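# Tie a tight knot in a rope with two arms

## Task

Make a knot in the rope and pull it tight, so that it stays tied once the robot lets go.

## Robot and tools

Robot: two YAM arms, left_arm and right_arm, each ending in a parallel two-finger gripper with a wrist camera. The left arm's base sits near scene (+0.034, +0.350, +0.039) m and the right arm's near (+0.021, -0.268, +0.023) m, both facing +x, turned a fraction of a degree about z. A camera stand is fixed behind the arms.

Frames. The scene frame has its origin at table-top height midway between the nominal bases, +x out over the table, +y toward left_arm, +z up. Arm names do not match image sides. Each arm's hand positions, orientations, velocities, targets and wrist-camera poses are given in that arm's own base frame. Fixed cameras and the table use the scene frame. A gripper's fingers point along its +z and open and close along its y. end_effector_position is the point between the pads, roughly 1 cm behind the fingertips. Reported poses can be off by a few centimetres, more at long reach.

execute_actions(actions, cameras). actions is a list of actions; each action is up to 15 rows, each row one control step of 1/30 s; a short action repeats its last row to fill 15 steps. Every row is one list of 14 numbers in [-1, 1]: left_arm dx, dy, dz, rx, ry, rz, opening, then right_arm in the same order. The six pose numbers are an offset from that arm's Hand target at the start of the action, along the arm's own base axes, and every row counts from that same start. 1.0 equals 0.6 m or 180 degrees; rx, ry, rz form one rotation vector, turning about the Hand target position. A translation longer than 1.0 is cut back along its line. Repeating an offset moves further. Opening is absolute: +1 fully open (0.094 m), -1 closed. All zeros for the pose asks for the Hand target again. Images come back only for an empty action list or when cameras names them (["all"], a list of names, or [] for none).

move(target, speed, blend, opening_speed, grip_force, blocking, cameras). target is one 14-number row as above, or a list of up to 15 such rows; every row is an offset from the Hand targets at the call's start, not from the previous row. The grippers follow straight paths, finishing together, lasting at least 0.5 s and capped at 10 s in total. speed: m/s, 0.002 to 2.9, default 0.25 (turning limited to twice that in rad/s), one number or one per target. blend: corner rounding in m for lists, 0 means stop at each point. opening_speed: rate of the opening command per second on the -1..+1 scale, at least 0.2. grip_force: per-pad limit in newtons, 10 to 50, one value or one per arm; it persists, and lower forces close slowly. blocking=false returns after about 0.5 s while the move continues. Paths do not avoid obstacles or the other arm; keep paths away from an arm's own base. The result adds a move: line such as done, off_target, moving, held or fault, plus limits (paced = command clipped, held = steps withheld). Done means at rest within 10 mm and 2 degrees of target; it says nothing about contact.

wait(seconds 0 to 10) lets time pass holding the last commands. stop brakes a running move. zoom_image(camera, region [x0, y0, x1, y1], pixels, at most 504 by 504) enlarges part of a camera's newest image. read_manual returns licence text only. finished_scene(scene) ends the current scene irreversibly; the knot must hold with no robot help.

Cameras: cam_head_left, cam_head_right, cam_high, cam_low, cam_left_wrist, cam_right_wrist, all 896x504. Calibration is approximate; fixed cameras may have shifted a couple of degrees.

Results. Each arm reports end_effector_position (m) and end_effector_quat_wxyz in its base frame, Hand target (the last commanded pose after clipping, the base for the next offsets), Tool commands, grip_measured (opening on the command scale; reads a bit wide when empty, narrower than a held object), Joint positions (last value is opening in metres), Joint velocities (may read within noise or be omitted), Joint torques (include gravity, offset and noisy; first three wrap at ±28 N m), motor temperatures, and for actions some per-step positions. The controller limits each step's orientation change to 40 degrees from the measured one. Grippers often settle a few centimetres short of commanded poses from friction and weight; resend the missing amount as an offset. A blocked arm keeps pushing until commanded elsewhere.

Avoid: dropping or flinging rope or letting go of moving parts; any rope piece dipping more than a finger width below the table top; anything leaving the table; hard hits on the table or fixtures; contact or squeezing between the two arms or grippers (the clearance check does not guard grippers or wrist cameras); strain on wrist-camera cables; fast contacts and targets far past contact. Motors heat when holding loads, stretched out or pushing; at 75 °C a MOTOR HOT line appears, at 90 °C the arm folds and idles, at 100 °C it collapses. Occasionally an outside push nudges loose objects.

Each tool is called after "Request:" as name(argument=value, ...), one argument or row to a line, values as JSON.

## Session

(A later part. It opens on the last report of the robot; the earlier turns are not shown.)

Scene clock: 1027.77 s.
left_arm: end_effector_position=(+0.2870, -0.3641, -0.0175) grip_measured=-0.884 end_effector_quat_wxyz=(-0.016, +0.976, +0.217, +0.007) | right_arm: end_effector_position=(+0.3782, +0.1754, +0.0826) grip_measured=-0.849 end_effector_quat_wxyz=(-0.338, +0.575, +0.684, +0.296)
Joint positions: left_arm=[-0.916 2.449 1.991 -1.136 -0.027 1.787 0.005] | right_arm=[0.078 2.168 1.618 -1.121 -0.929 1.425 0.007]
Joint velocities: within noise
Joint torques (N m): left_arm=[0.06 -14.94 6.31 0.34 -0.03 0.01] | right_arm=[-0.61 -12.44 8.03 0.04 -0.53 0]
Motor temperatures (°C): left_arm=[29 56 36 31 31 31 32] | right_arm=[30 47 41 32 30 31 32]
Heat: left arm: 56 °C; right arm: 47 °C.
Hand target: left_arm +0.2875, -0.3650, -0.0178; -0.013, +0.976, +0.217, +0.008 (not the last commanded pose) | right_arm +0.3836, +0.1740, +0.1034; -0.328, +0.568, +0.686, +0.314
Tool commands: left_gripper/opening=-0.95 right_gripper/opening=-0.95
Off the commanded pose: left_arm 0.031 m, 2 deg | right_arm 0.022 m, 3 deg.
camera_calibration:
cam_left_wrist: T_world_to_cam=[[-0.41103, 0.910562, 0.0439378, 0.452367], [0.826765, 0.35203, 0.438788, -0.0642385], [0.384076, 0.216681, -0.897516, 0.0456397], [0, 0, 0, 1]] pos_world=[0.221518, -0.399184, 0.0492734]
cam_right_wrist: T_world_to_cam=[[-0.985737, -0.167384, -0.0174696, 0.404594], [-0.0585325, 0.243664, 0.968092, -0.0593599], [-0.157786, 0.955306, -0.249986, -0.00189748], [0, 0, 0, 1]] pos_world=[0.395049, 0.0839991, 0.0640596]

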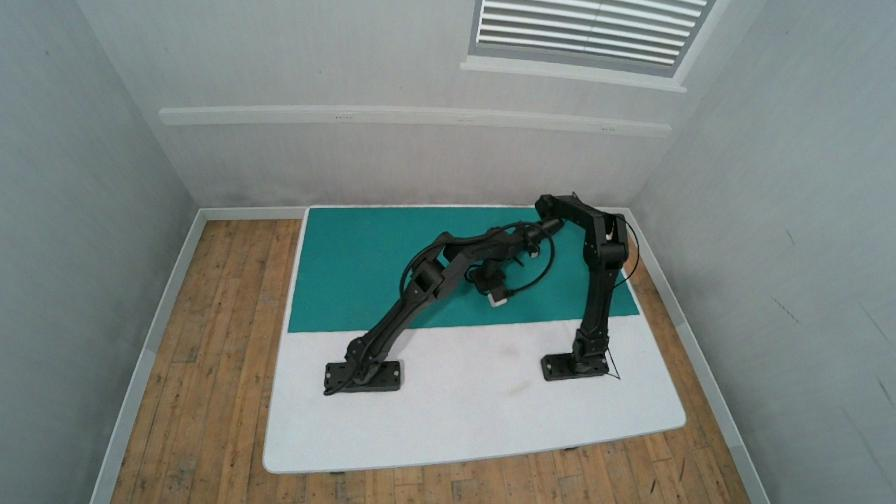

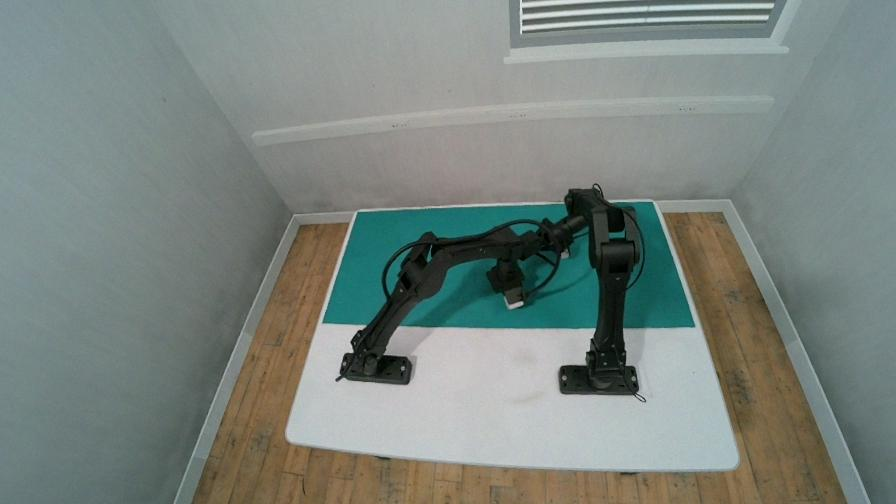

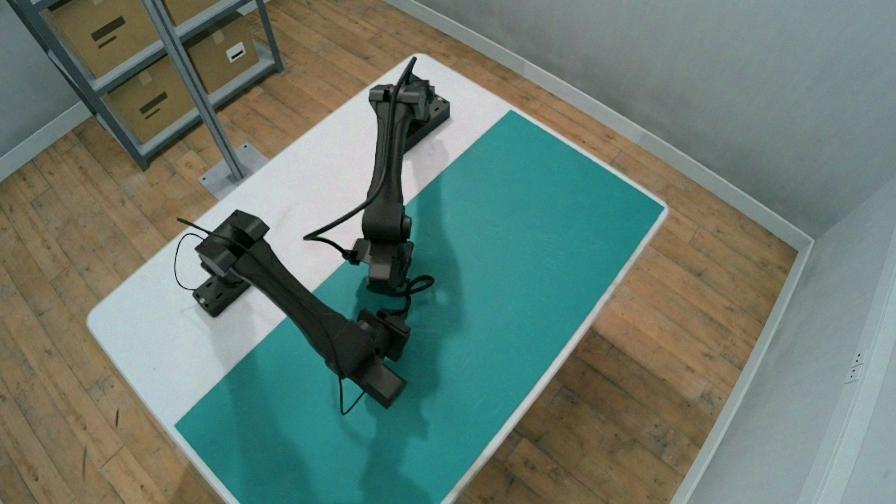

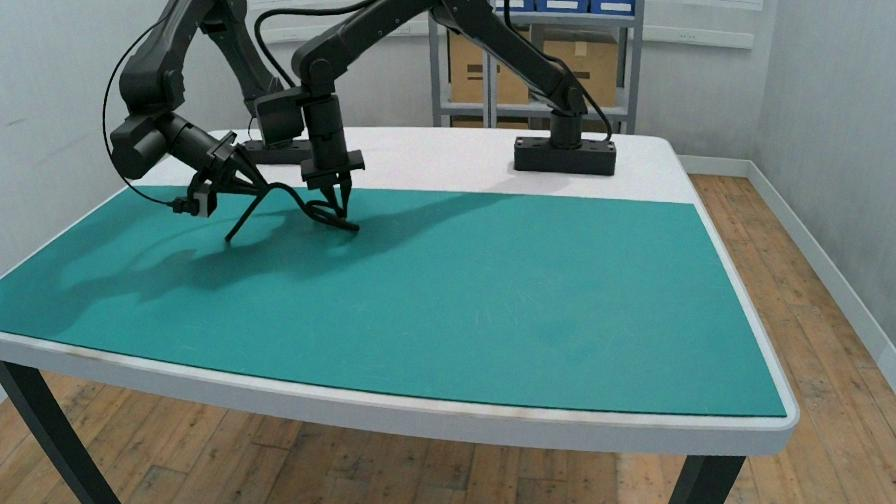

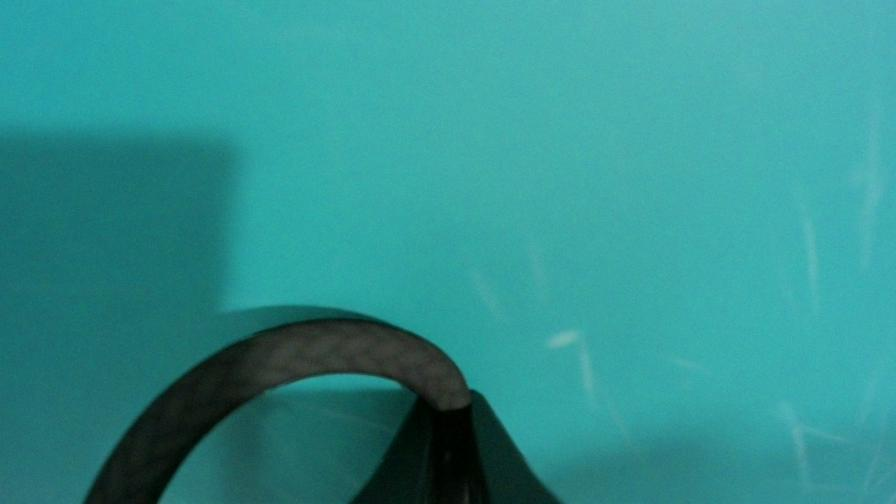

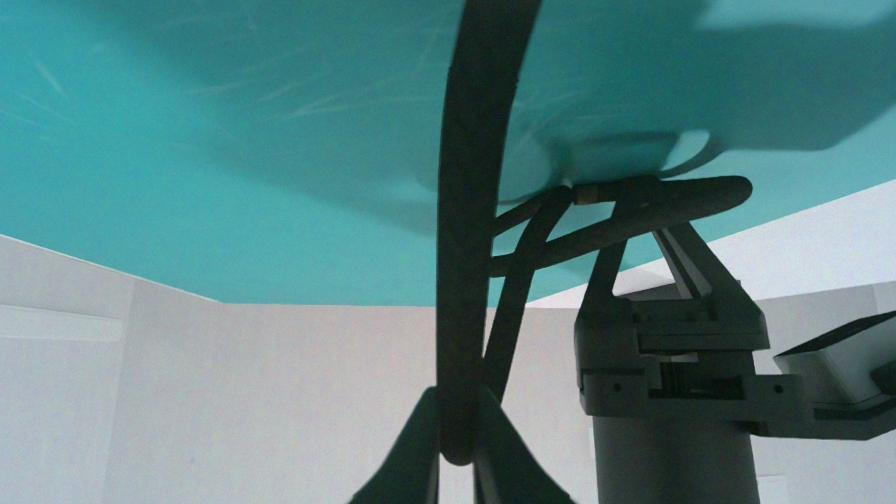

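Request:
move(
  target=[
    [0,0,0,0,0,0,-0.95,0,-0.025,-0.17,-0.293,-0.045,0,-0.95],
    [0,0,0,0,0,0,-0.95,0,-0.032,-0.202,-0.293,-0.045,0,-0.95],
  ],
  speed=0.15,
  cameras=["cam_low","cam_right_wrist","cam_left_wrist"],
)

Scene clock: 1090.33 s.
left_arm: end_effector_position=(+0.2870, -0.3641, -0.0175) grip_measured=-0.884 end_effector_quat_wxyz=(-0.016, +0.976, +0.217, +0.007) | right_arm: end_effector_position=(+0.3891, +0.1657, +0.0230) grip_measured=-0.849 end_effector_quat_wxyz=(-0.022, +0.627, +0.777, +0.060)
Joint positions: left_arm=[-0.916 2.449 1.991 -1.136 -0.027 1.787 0.005] | right_arm=[0.358 2.13 1.607 -0.965 -0.099 1.72 0.007]
Joint torques (N m): left_arm=[0.08 -14.94 6.27 0.34 -0.03 0.01] | right_arm=[-0.29 -9.95 6.31 0.68 -0.03 0.03]
Motor temperatures (°C): left_arm=[29 58 36 31 31 31 32] | right_arm=[30 48 41 32 31 31 32]
Heat: left arm: 58 °C; right arm: 48 °C.
Hand target: left_arm +0.2875, -0.3650, -0.0178; -0.013, +0.976, +0.217, +0.008 | right_arm +0.3895, +0.1647, +0.0230; -0.021, +0.627, +0.776, +0.060 (not the last commanded pose)
Off the commanded pose: left_arm 0.001 m, 0 deg | right_arm 0.043 m, 6 deg.
move: held (right_arm; a check stopped the path); path passed 0 of 2 targets; limits=held
pose unreachable (right arm): on one or more control steps of this call, first in action 0 (counted from 0), this arm could not follow its commanded pose, so it was not sent that pose on those steps. It may still have moved: this result reports where it is.
cause: moving toward the commanded pose would bring a part of the arm too close to another arm (this arm's wrist (the part past joint 5) and the left arm's wrist (the part past joint 4), at the place that arm is still heading or pushing toward).
camera_calibration:
cam_left_wrist: T_world_to_cam=[[-0.41103, 0.910562, 0.0439378, 0.452367], [0.826765, 0.35203, 0.438788, -0.0642385], [0.384076, 0.216681, -0.897516, 0.0456397], [0, 0, 0, 1]] pos_world=[0.221518, -0.399184, 0.0492734]
cam_right_wrist: T_world_to_cam=[[-0.975387, -0.210837, -0.0645548, 0.416995], [-0.215883, 0.853539, 0.474199, -0.0271736], [-0.0448787, 0.476464, -0.878048, 0.0441076], [0, 0, 0, 1]] pos_world=[0.402845, 0.0900961, 0.0785334]
Images, in order (width x height): cam_low 896x504, cam_left_wrist 896x504, cam_right_wrist 896x504.

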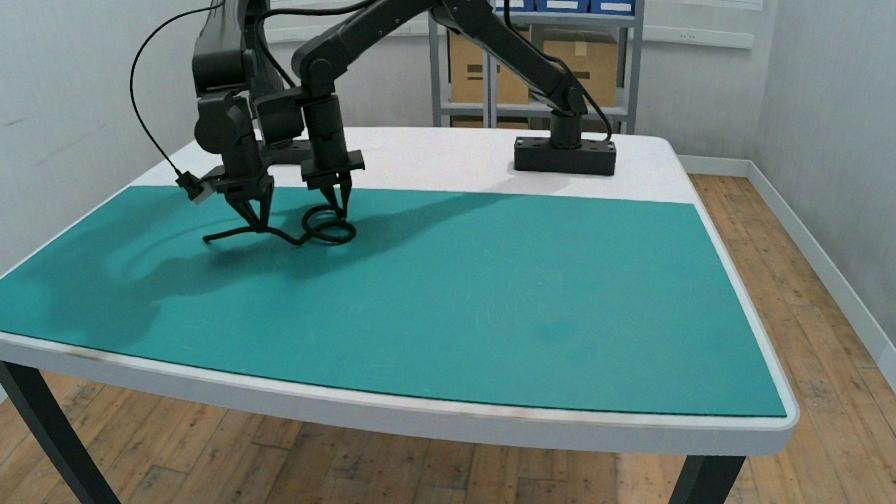

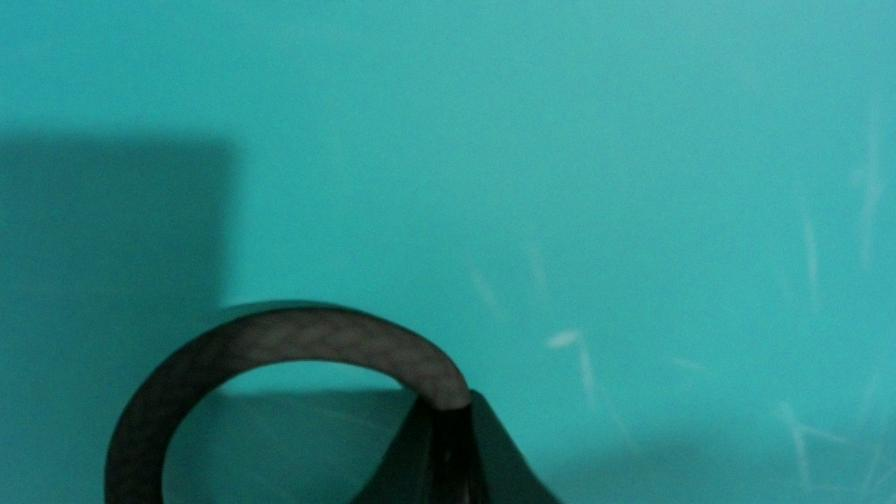

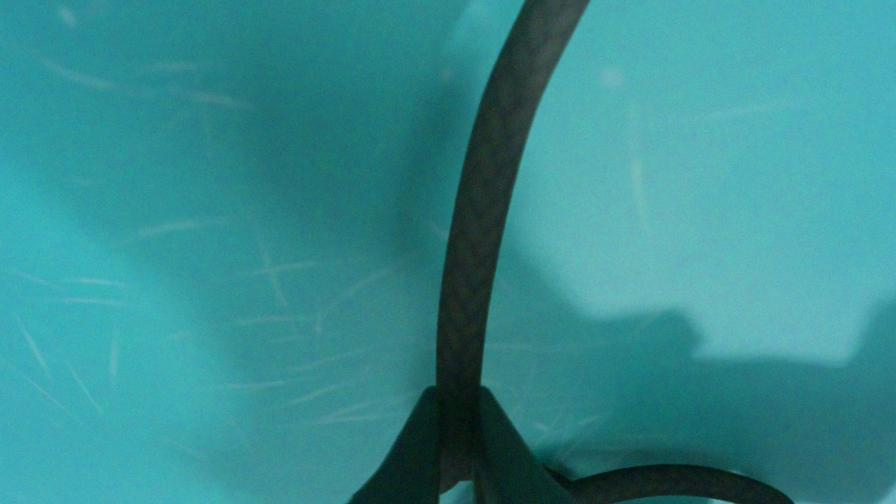

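Request:
move(
  target=[
    [0,0,0,0,0,0,-0.95,0,-0.03,-0.072,-0.02,0,0,-0.95],
    [0,0,0,0,0,0,-0.95,0,-0.03,-0.072,-0.02,0,0,-0.3],
    [0,0,0,0,0,0,-0.95,0,-0.03,0.0,-0.02,0,0,-0.3],
    [0,0,0,0,0,0,-0.95,0,-0.1,0.0,-0.02,0,0,-0.3],
  ],
  speed=0.12,
  opening_speed=1.2,
  cameras=["cam_low","cam_right_wrist"],
)

Scene clock: 1096.07 s.
left_arm: end_effector_position=(+0.2870, -0.3641, -0.0175) grip_measured=-0.884 end_effector_quat_wxyz=(-0.016, +0.976, +0.217, +0.007) | right_arm: end_effector_position=(+0.3931, +0.1661, +0.0205) grip_measured=-0.849 end_effector_quat_wxyz=(-0.015, +0.625, +0.777, +0.067)
Joint positions: left_arm=[-0.916 2.449 1.991 -1.136 -0.027 1.787 0.005] | right_arm=[0.358 2.13 1.595 -0.935 -0.093 1.718 0.007]
Joint torques (N m): left_arm=[0.08 -14.93 6.31 0.34 -0.03 0.01] | right_arm=[-0.01 -9.96 6.37 0.68 -0.01 0.04]
Motor temperatures (°C): left_arm=[29 58 36 31 31 31 32] | right_arm=[30 48 41 32 30 31 32]
Heat: left arm: 58 °C; right arm: 48 °C.
Hand target: left_arm +0.2875, -0.3650, -0.0178; -0.013, +0.976, +0.217, +0.008 | right_arm +0.3926, +0.1659, +0.0208; -0.015, +0.626, +0.777, +0.066 (not the last commanded pose)
Tool commands: left_gripper/opening=-0.95 right_gripper/opening=-0.95
Off the commanded pose: left_arm 0.001 m, 0 deg | right_arm 0.062 m, 4 deg.
move: held (right_arm; a check stopped the path); path passed 0 of 4 targets; target 2's new opening was not sent; limits=held
pose unreachable (right arm): on one or more control steps of this call, first in action 0 (counted from 0), this arm could not follow its commanded pose, so it was not sent that pose on those steps. It may still have moved: this result reports where it is.
cause: moving toward the commanded pose would bring a part of the arm too close to another arm (this arm's wrist (the part past joint 4) and the left arm's wrist (the part past joint 4), at the place that arm is still heading or pushing toward).
camera_calibration:
cam_right_wrist: T_world_to_cam=[[-0.973643, -0.212053, -0.0839847, 0.420678], [-0.226326, 0.852719, 0.470794, -0.0211628], [-0.0282179, 0.477393, -0.878237, 0.0350954], [0, 0, 0, 1]] pos_world=[0.40579, 0.0904975, 0.0761159]
Images, in order (width x height): cam_low 896x504, cam_right_wrist 896x504.

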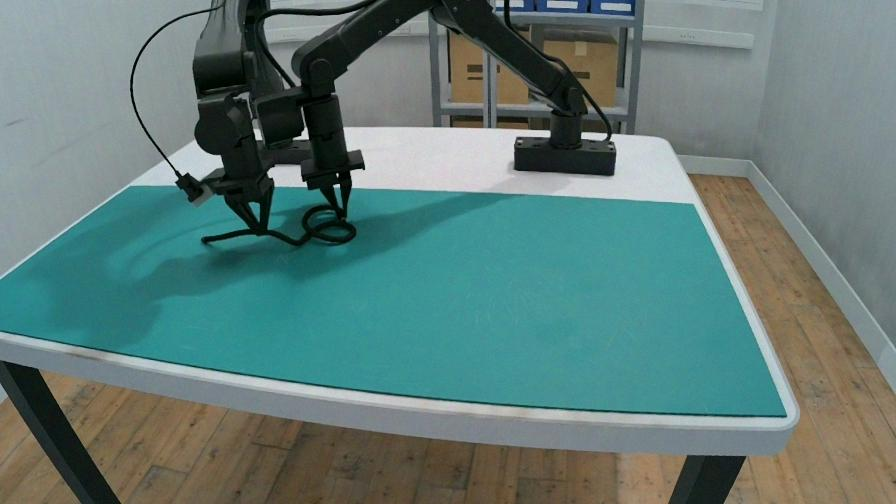

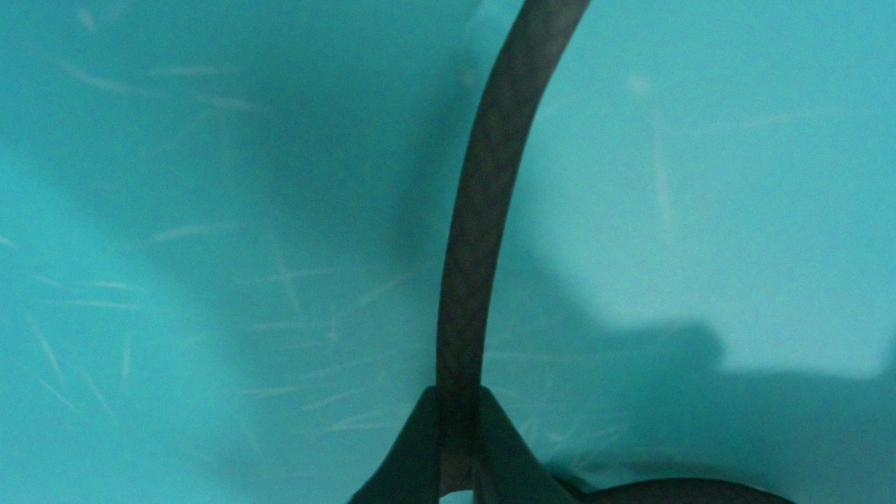

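Request:
move(
  target=[
    [0,0,0,0,0,0,-0.95,0,-0.02,-0.01,0.12,0,0,-0.95],
    [0,0,0,0,0,0,-0.95,0,-0.03,-0.065,0.12,0,0,-0.95],
    [0,0,0,0,0,0,-0.95,0,-0.03,-0.065,0.12,0,0,-0.3],
    [0,0,0,0,0,0,-0.95,0,-0.03,0.0,0.12,0,0,-0.3],
    [0,0,0,0,0,0,-0.95,0.0,-0.11,0.0,0.12,0,0,-0.3],
  ],
  speed=0.12,
  opening_speed=1.2,
  cameras=["cam_low","cam_right_wrist"],
)

Scene clock: 1110.43 s.
left_arm: end_effector_position=(+0.2870, -0.3641, -0.0175) grip_measured=-0.884 end_effector_quat_wxyz=(-0.016, +0.976, +0.217, +0.007) | right_arm: end_effector_position=(+0.3842, +0.0986, +0.0006) grip_measured=-0.303 end_effector_quat_wxyz=(-0.145, +0.619, +0.747, +0.195)
Joint positions: left_arm=[-0.916 2.449 1.991 -1.136 -0.027 1.787 0.005] | right_arm=[0.034 2.101 1.38 -0.805 -0.489 1.428 0.033]
Joint torques (N m): left_arm=[0.08 -14.93 6.3 0.35 -0.03 0.01] | right_arm=[0.02 -12 8.03 0.34 -0.3 -0.01]
Motor temperatures (°C): left_arm=[29 58 36 31 31 31 32] | right_arm=[30 47 40 32 30 31 32]
Heat: left arm: 58 °C; right arm: 47 °C.
Hand target: left_arm +0.2875, -0.3650, -0.0178; -0.013, +0.976, +0.217, +0.008 | right_arm +0.3927, +0.1000, +0.0209; -0.132, +0.612, +0.751, +0.210
Off the commanded pose: left_arm 0.001 m, 0 deg | right_arm 0.022 m, 3 deg.
move: off_target (right_arm); target 3's new opening was sent with right_arm's hand 0.016 m and 1 deg from that target
camera_calibration:
cam_right_wrist: T_world_to_cam=[[-0.980504, -0.16232, -0.11074, 0.393814], [-0.18915, 0.627017, 0.755693, 0.0515891], [-0.0532275, 0.761906, -0.645496, 0.0310445], [0, 0, 0, 1]] pos_world=[0.397547, 0.00792346, 0.0246647]
Images, in order (width x height): cam_low 896x504, cam_right_wrist 896x504.

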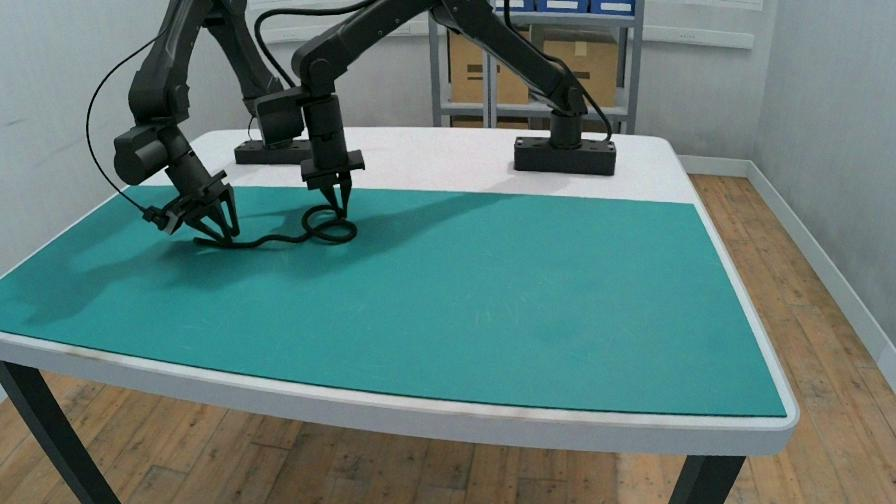

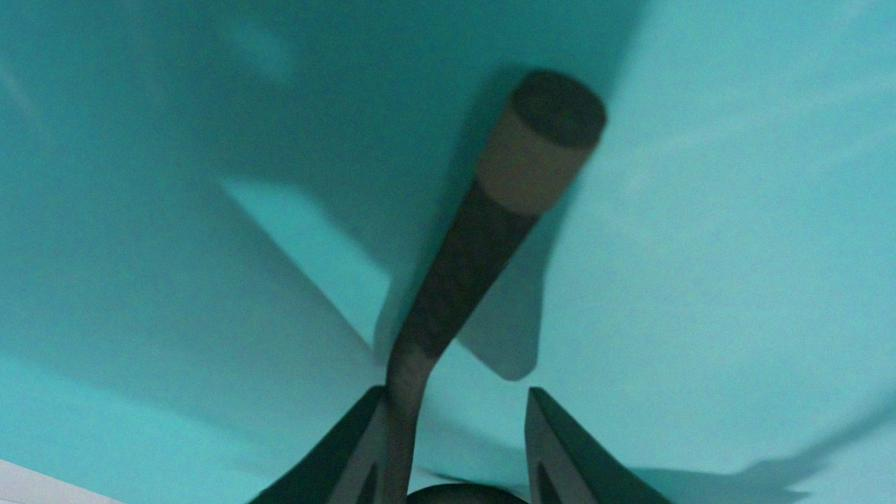

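Request:
move(
  target=[
    [0,0,0,0,0,0,-0.95,0.012,0.0,-0.03,0,0,0,-0.3],
    [0,0,0,0,0,0,-0.95,0.012,0.0,-0.068,0,0,0,-0.3],
  ],
  speed=0.12,
  cameras=["cam_right_wrist"],
)

Scene clock: 1118.53 s.
left_arm: end_effector_position=(+0.2870, -0.3641, -0.0175) grip_measured=-0.884 end_effector_quat_wxyz=(-0.016, +0.976, +0.217, +0.007) | right_arm: end_effector_position=(+0.3988, +0.1004, -0.0030) grip_measured=-0.303 end_effector_quat_wxyz=(-0.131, +0.612, +0.749, +0.215)
Joint positions: left_arm=[-0.916 2.449 1.991 -1.136 -0.027 1.787 0.005] | right_arm=[0.032 2.121 1.389 -0.744 -0.501 1.426 0.033]
Joint torques (N m): left_arm=[0.08 -14.94 6.3 0.34 -0.03 0.02] | right_arm=[0.02 -6.87 5.23 1.12 -0.2 -0.01]
Motor temperatures (°C): left_arm=[29 58 36 31 31 31 33] | right_arm=[30 47 40 32 30 31 32]
Heat: left arm: 58 °C; right arm: 47 °C.
Hand target: left_arm +0.2875, -0.3650, -0.0178; -0.013, +0.976, +0.217, +0.008 | right_arm +0.3998, +0.1000, -0.0199; -0.132, +0.612, +0.751, +0.210
Off the commanded pose: left_arm 0.001 m, 0 deg | right_arm 0.017 m, 1 deg.
move: off_target (right_arm)
camera_calibration:
cam_right_wrist: T_world_to_cam=[[-0.97352, -0.161397, -0.161896, 0.404963], [-0.227555, 0.616453, 0.753793, 0.0722858], [-0.0218586, 0.770673, -0.636856, 0.014738], [0, 0, 0, 1]] pos_world=[0.411011, 0.00944083, 0.0204593]
Images, in order (width x height): cam_right_wrist 896x504.

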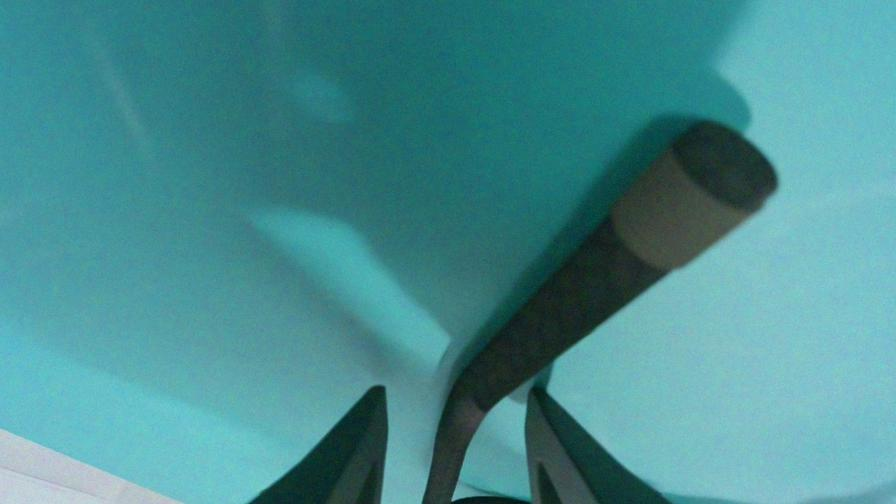

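Request:
move(
  target=[
    [0,0,0,0,0,0,-0.95,0,0,0,0,0,0,-0.95],
    [0,0,0,0,0,0,-0.95,0,0.01,0.08,0.08,0,0,-0.95],
    [0,0,0,0,0,0,-0.95,0,0.04,0.20,0.15,0,0,-0.95],
  ],
  speed=0.12,
  opening_speed=1.2,
  cameras=["cam_low","cam_right_wrist","cam_left_wrist"],
)

Request:
zoom_image(
  camera="cam_low",
  region=[180, 140, 400, 264],
)

Scene clock: 1133.23 s.
left_arm: end_effector_position=(+0.2870, -0.3641, -0.0175) grip_measured=-0.884 end_effector_quat_wxyz=(-0.016, +0.976, +0.217, +0.007) | right_arm: end_effector_position=(+0.3940, +0.1263, +0.0797) grip_measured=-0.851 end_effector_quat_wxyz=(-0.283, +0.572, +0.679, +0.363)
Joint positions: left_arm=[-0.916 2.449 1.991 -1.136 -0.027 1.787 0.005] | right_arm=[-0.056 2.112 1.502 -0.988 -0.956 1.328 0.007]
Joint torques (N m): left_arm=[0.05 -14.94 6.3 0.34 -0.03 0.01] | right_arm=[-0.66 -11.9 8.12 0.2 -0.53 0.01]
Motor temperatures (°C): left_arm=[29 58 36 31 31 31 33] | right_arm=[30 45 40 32 30 31 32]
Heat: left arm: 58 °C; right arm: 45 °C.
Hand target: left_arm +0.2875, -0.3650, -0.0178; -0.013, +0.976, +0.217, +0.008 | right_arm +0.3998, +0.1241, +0.1001; -0.271, +0.564, +0.681, +0.380
Off the commanded pose: left_arm 0.001 m, 0 deg | right_arm 0.021 m, 3 deg.
move: off_target (right_arm)
camera_calibration:
cam_left_wrist: T_world_to_cam=[[-0.41103, 0.910562, 0.0439378, 0.452367], [0.826765, 0.35203, 0.438788, -0.0642385], [0.384076, 0.216681, -0.897516, 0.0456397], [0, 0, 0, 1]] pos_world=[0.221518, -0.399184, 0.0492734]
cam_right_wrist: T_world_to_cam=[[-0.98142, -0.0867855, -0.17112, 0.412344], [-0.186509, 0.222162, 0.957005, 0.0103885], [-0.0450377, 0.97114, -0.234221, -0.000927215], [0, 0, 0, 1]] pos_world=[0.406578, 0.034378, 0.0604014]
Images, in order (width x height): cam_low 896x504, cam_left_wrist 896x504, cam_right_wrist 896x504.

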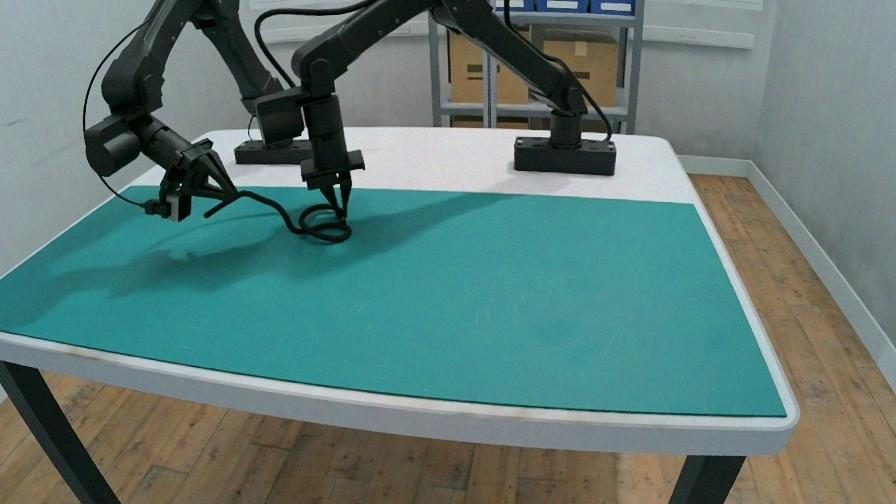

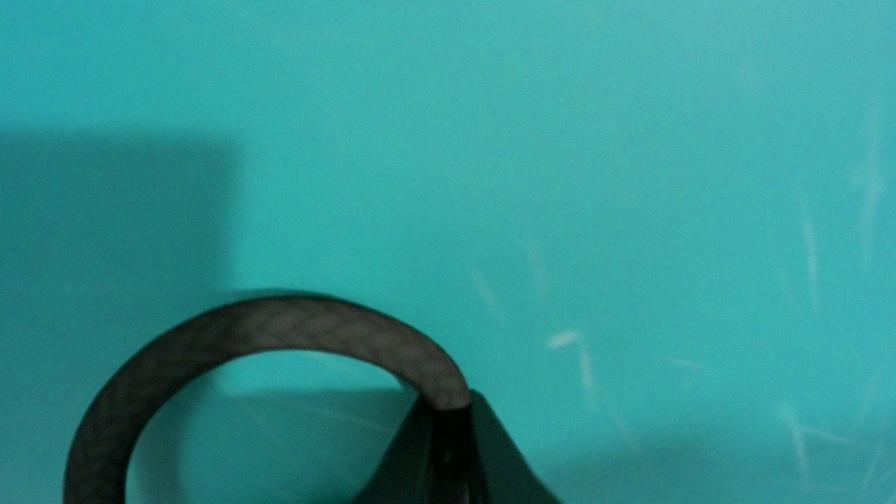

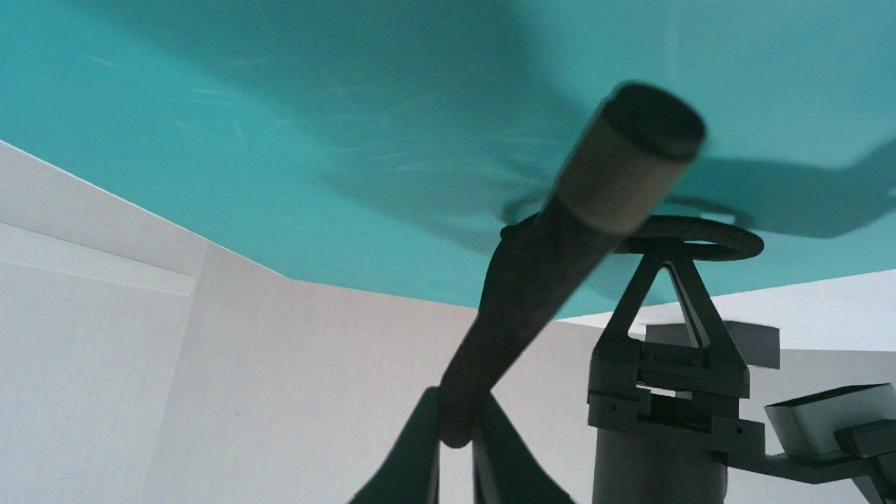

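Scaled by 2.291.

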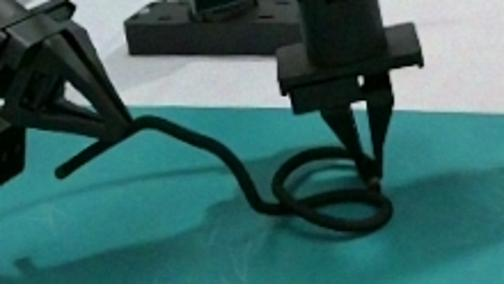

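Request:
move(
  target=[0,0,0,0,0,0,-0.95,-0.02,0.05,0.11,0,0,0,-0.95],
  speed=0.12,
  cameras=["cam_low","cam_right_wrist","cam_left_wrist"],
)

Request:
zoom_image(
  camera="cam_low",
  region=[200, 130, 400, 250],
)

Request:
zoom_image(
  camera="cam_right_wrist",
  region=[450, 100, 870, 336],
)

Scene clock: 1151.07 s.
left_arm: end_effector_position=(+0.2870, -0.3641, -0.0175) grip_measured=-0.884 end_effector_quat_wxyz=(-0.016, +0.976, +0.217, +0.007) | right_arm: end_effector_position=(+0.3877, +0.1512, +0.1485) grip_measured=-0.851 end_effector_quat_wxyz=(-0.276, +0.571, +0.679, +0.370)
Joint positions: left_arm=[-0.916 2.449 1.991 -1.136 -0.027 1.787 0.005] | right_arm=[0.007 1.975 1.577 -1.08 -0.957 1.453 0.007]
Joint torques (N m): left_arm=[0.05 -14.93 6.3 0.34 -0.03 0.01] | right_arm=[0.36 -10.82 8.54 0.45 -0.5 0.08]
Motor temperatures (°C): left_arm=[29 58 36 31 31 31 33] | right_arm=[30 46 40 32 31 31 32]
Heat: left arm: 58 °C; right arm: 46 °C.
Hand target: left_arm +0.2875, -0.3650, -0.0178; -0.013, +0.976, +0.217, +0.008 | right_arm +0.3879, +0.1540, +0.1661; -0.271, +0.564, +0.681, +0.380
Off the commanded pose: left_arm 0.001 m, 0 deg | right_arm 0.018 m, 1 deg.
move: off_target (right_arm)
camera_calibration:
cam_left_wrist: T_world_to_cam=[[-0.41103, 0.910562, 0.0439378, 0.452367], [0.826765, 0.35203, 0.438788, -0.0642385], [0.384076, 0.216681, -0.897516, 0.0456397], [0, 0, 0, 1]] pos_world=[0.221518, -0.399184, 0.0492734]
cam_right_wrist: T_world_to_cam=[[-0.978799, -0.0784298, -0.189213, 0.42051], [-0.202155, 0.221255, 0.954033, -0.0555067], [-0.0329602, 0.972057, -0.232419, -0.0143239], [0, 0, 0, 1]] pos_world=[0.399902, 0.0591853, 0.129192]
Images, in order (width x height): cam_low 896x504, cam_left_wrist 896x504, cam_right_wrist 896x504.

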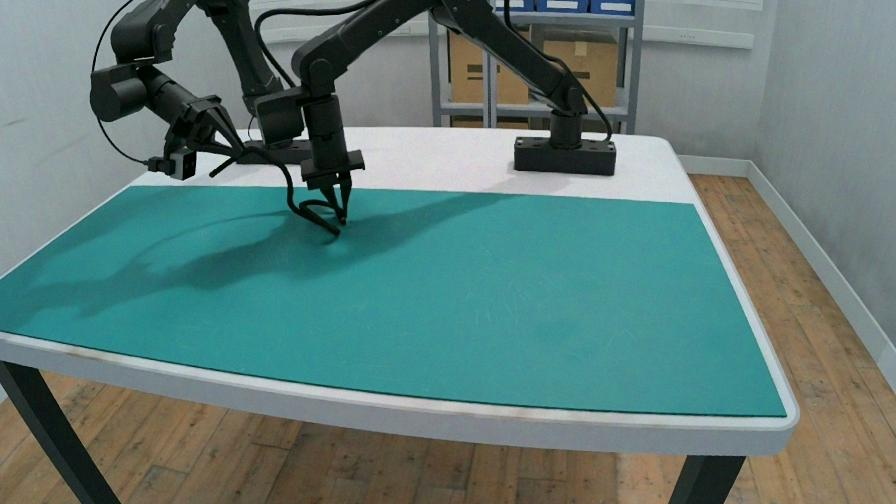

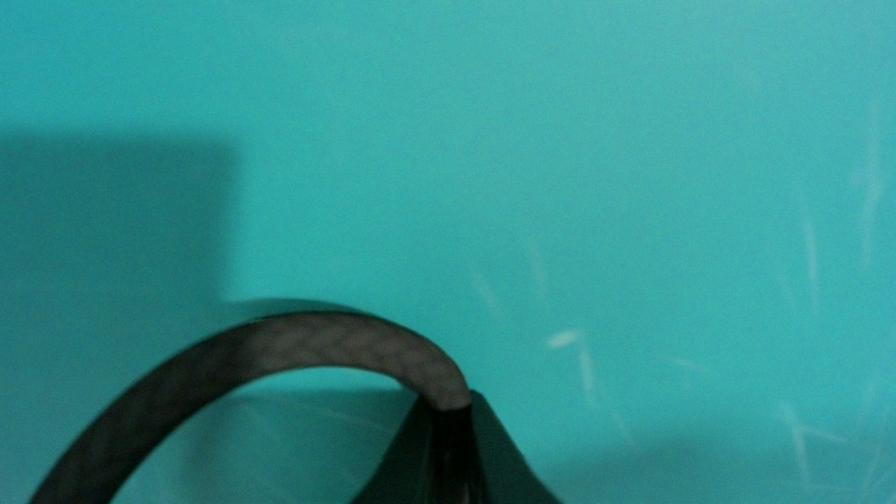

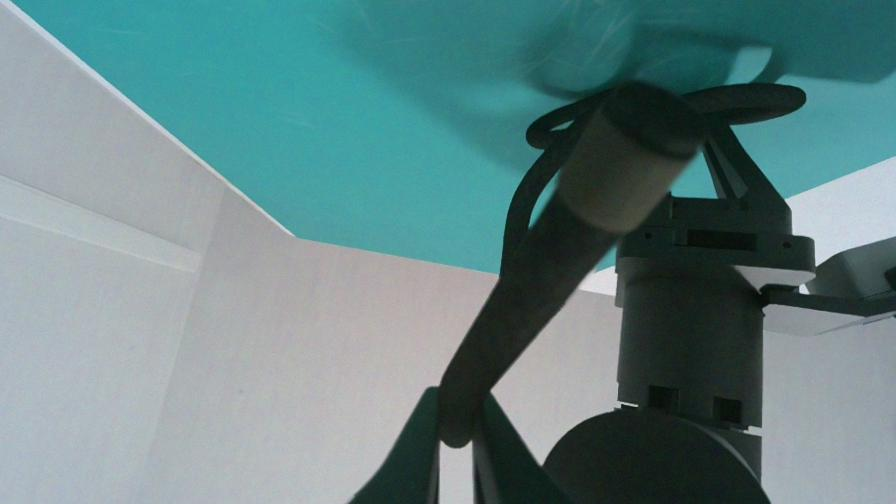

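Scaled by 2.520.

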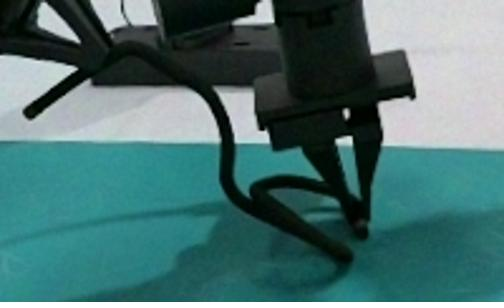

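Scaled by 1.200.

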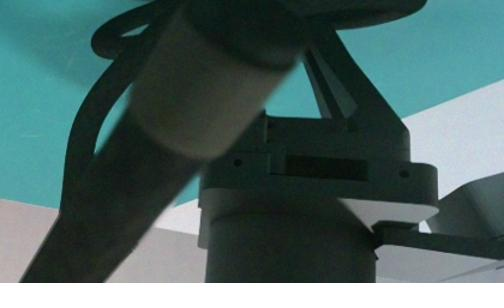

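Request:
wait(
  seconds=0,
  cameras=["cam_high","cam_head_left","cam_head_right"],
)

Request:
zoom_image(
  camera="cam_high",
  region=[340, 230, 460, 340],
)

Request:
zoom_image(
  camera="cam_head_left",
  region=[450, 200, 590, 310],
)

Request:
zoom_image(
  camera="cam_head_right",
  region=[470, 200, 610, 310],
)

Scene clock: 1160.30 s.
left_arm: end_effector_position=(+0.2870, -0.3641, -0.0175) grip_measured=-0.884 end_effector_quat_wxyz=(-0.016, +0.976, +0.217, +0.007) | right_arm: end_effector_position=(+0.3877, +0.1512, +0.1485) grip_measured=-0.851 end_effector_quat_wxyz=(-0.276, +0.571, +0.679, +0.370)
Joint positions: left_arm=[-0.916 2.449 1.991 -1.136 -0.027 1.787 0.005] | right_arm=[0.007 1.975 1.577 -1.081 -0.957 1.453 0.007]
Joint torques (N m): left_arm=[0.08 -14.93 6.28 0.34 -0.03 0.01] | right_arm=[0.36 -10.81 8.54 0.44 -0.5 0.1]
Motor temperatures (°C): left_arm=[29 58 36 31 31 31 33] | right_arm=[30 45 41 32 31 31 32]
Heat: left arm: 58 °C; right arm: 45 °C.
Hand target: left_arm +0.2875, -0.3650, -0.0178; -0.013, +0.976, +0.217, +0.008 | right_arm +0.3879, +0.1540, +0.1661; -0.271, +0.564, +0.681, +0.380
Tool commands: left_gripper/opening=-0.95 right_gripper/opening=-0.95
Off the commanded pose: left_arm 0.001 m, 0 deg | right_arm 0.018 m, 2 deg.
Images, in order (width x height): cam_head_left 896x504, cam_head_right 896x504, cam_high 896x504.

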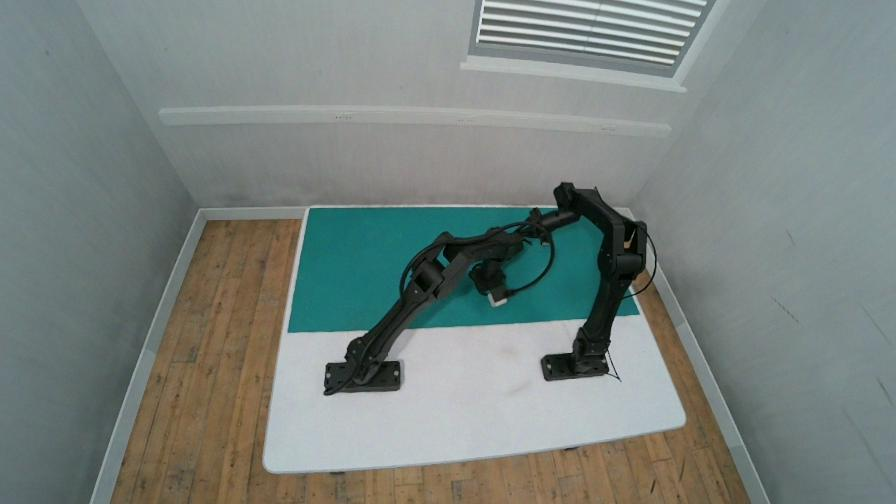

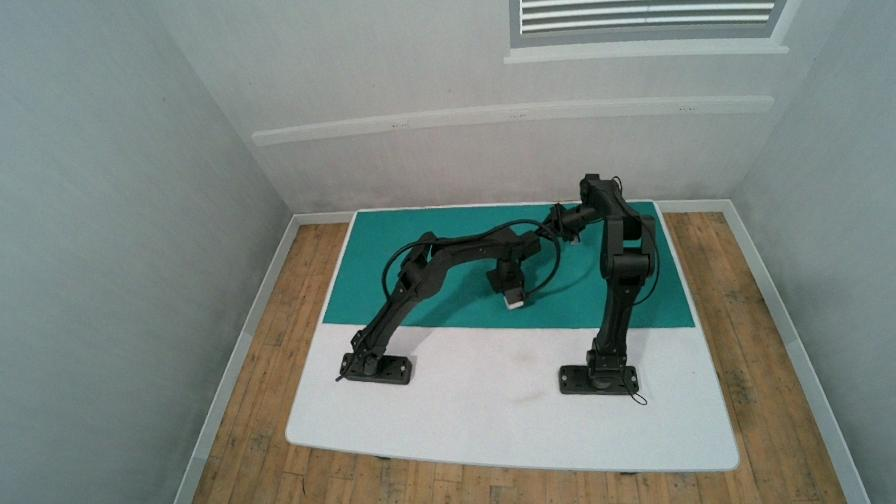

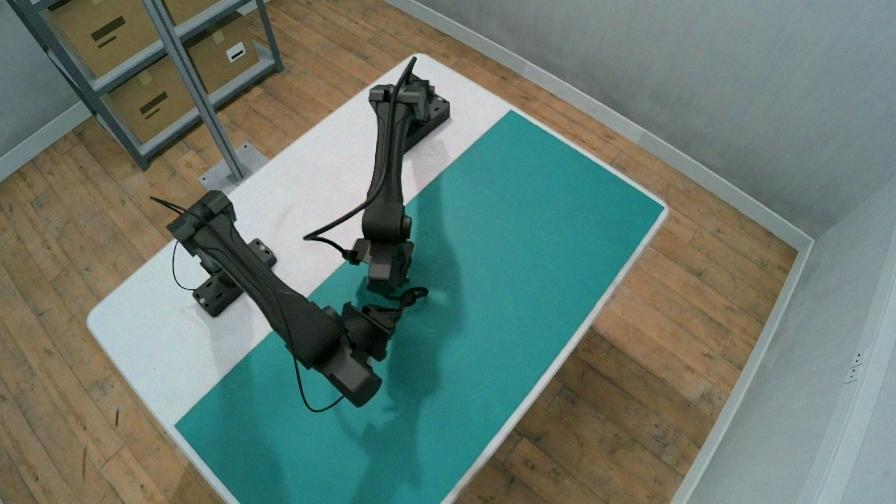

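Scaled by 4.200.

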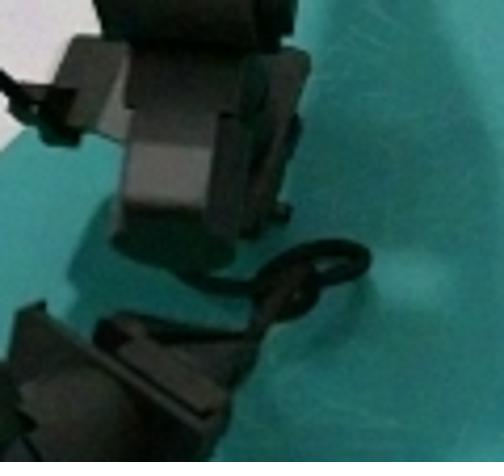

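Scaled by 3.600.

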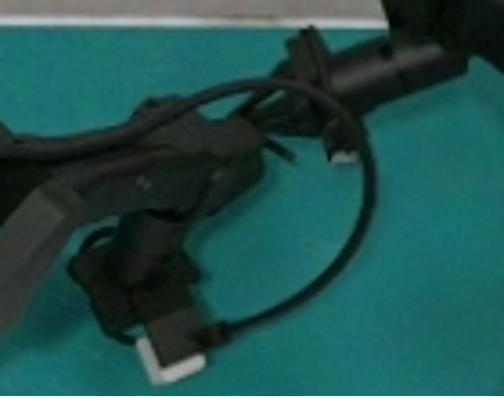

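Scaled by 3.600.

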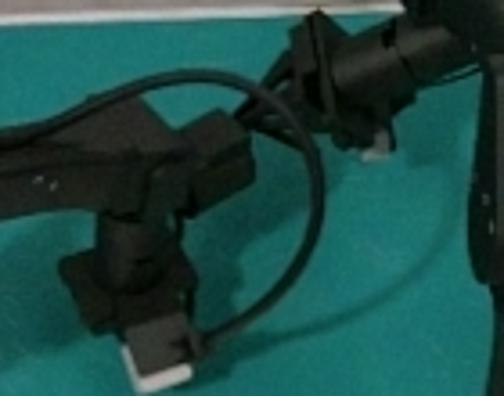

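Request:
zoom_image(
  camera="cam_high",
  region=[380, 270, 440, 320],
)

Request:
zoom_image(
  camera="cam_low",
  region=[270, 180, 370, 250],
)

Request:
zoom_image(
  camera="cam_right_wrist",
  region=[500, 50, 840, 250],
)

Scaled by 8.400.

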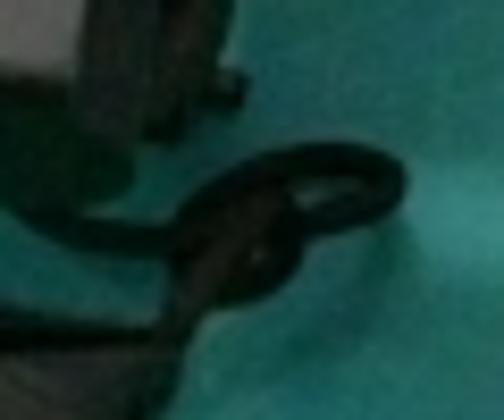

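This scene's latest camera images include none from cam_low. They are from: cam_head_left, cam_head_right, cam_high. cam_low's image comes with the result of a call that names it in "cameras".

This scene's latest camera images include none from cam_right_wrist. They are from: cam_head_left, cam_head_right, cam_high. cam_right_wrist's image comes with the result of a call that names it in "cameras".

Request:
wait(
  seconds=0,
  cameras=["cam_low","cam_right_wrist"],
)

Request:
zoom_image(
  camera="cam_low",
  region=[270, 180, 370, 250],
)

Request:
zoom_image(
  camera="cam_right_wrist",
  region=[480, 50, 840, 250],
)

Scene clock: 1207.33 s.
left_arm: end_effector_position=(+0.2870, -0.3641, -0.0175) grip_measured=-0.884 end_effector_quat_wxyz=(-0.016, +0.976, +0.217, +0.007) | right_arm: end_effector_position=(+0.3877, +0.1512, +0.1485) grip_measured=-0.851 end_effector_quat_wxyz=(-0.276, +0.571, +0.679, +0.370)
Joint positions: left_arm=[-0.916 2.449 1.991 -1.136 -0.027 1.787 0.005] | right_arm=[0.007 1.975 1.577 -1.081 -0.957 1.453 0.007]
Joint torques (N m): left_arm=[0.06 -14.94 6.28 0.34 -0.03 0.01] | right_arm=[0.36 -10.81 8.53 0.44 -0.5 0.1]
Motor temperatures (°C): left_arm=[29 59 36 31 31 31 33] | right_arm=[30 44 43 31 31 31 32]
Heat: left arm: 59 °C; right arm: 44 °C.
Hand target: left_arm +0.2875, -0.3650, -0.0178; -0.013, +0.976, +0.217, +0.008 | right_arm +0.3879, +0.1540, +0.1661; -0.271, +0.564, +0.681, +0.380
Tool commands: left_gripper/opening=-0.95 right_gripper/opening=-0.95
Off the commanded pose: left_arm 0.001 m, 0 deg | right_arm 0.018 m, 2 deg.
camera_calibration:
cam_right_wrist: T_world_to_cam=[[-0.978948, -0.0781845, -0.188539, 0.420372], [-0.20144, 0.221233, 0.95419, -0.0558324], [-0.0328916, 0.972082, -0.232325, -0.0143682], [0, 0, 0, 1]] pos_world=[0.399803, 0.0591855, 0.129193]
Images, in order (width x height): cam_low 896x504, cam_right_wrist 896x504.

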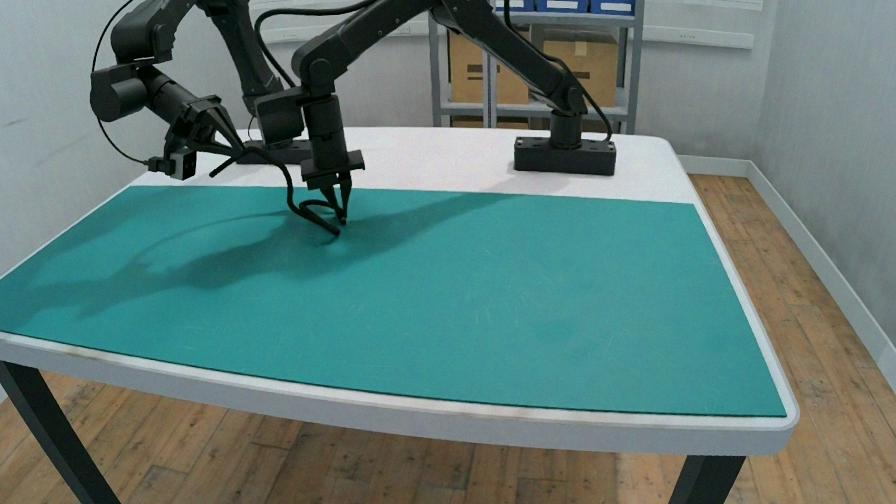

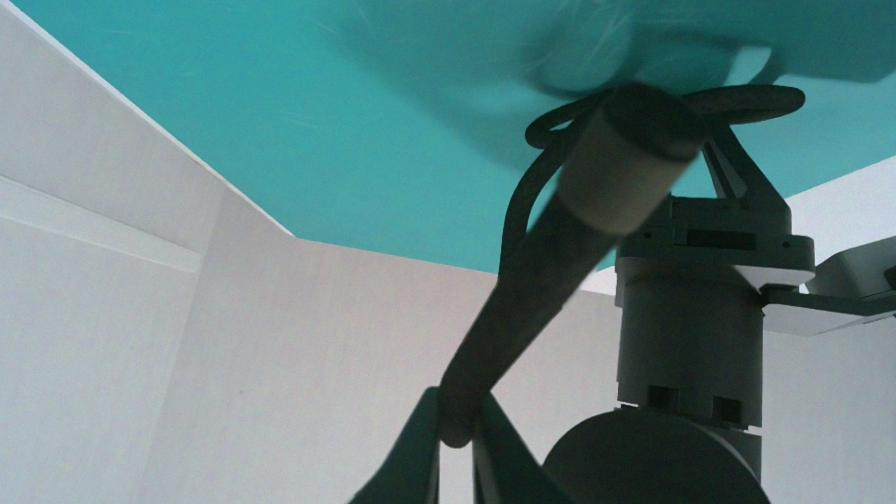

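Scaled by 5.040.

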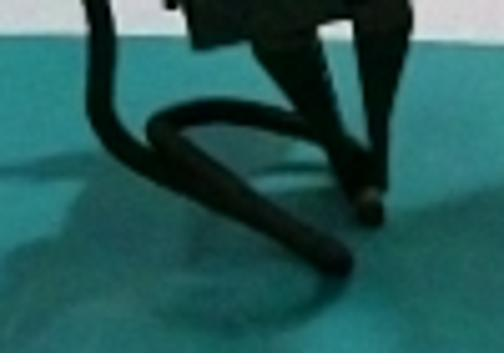

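Scaled by 1.400.

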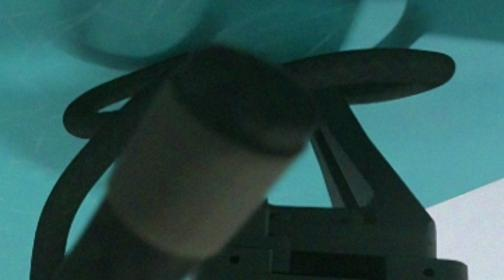

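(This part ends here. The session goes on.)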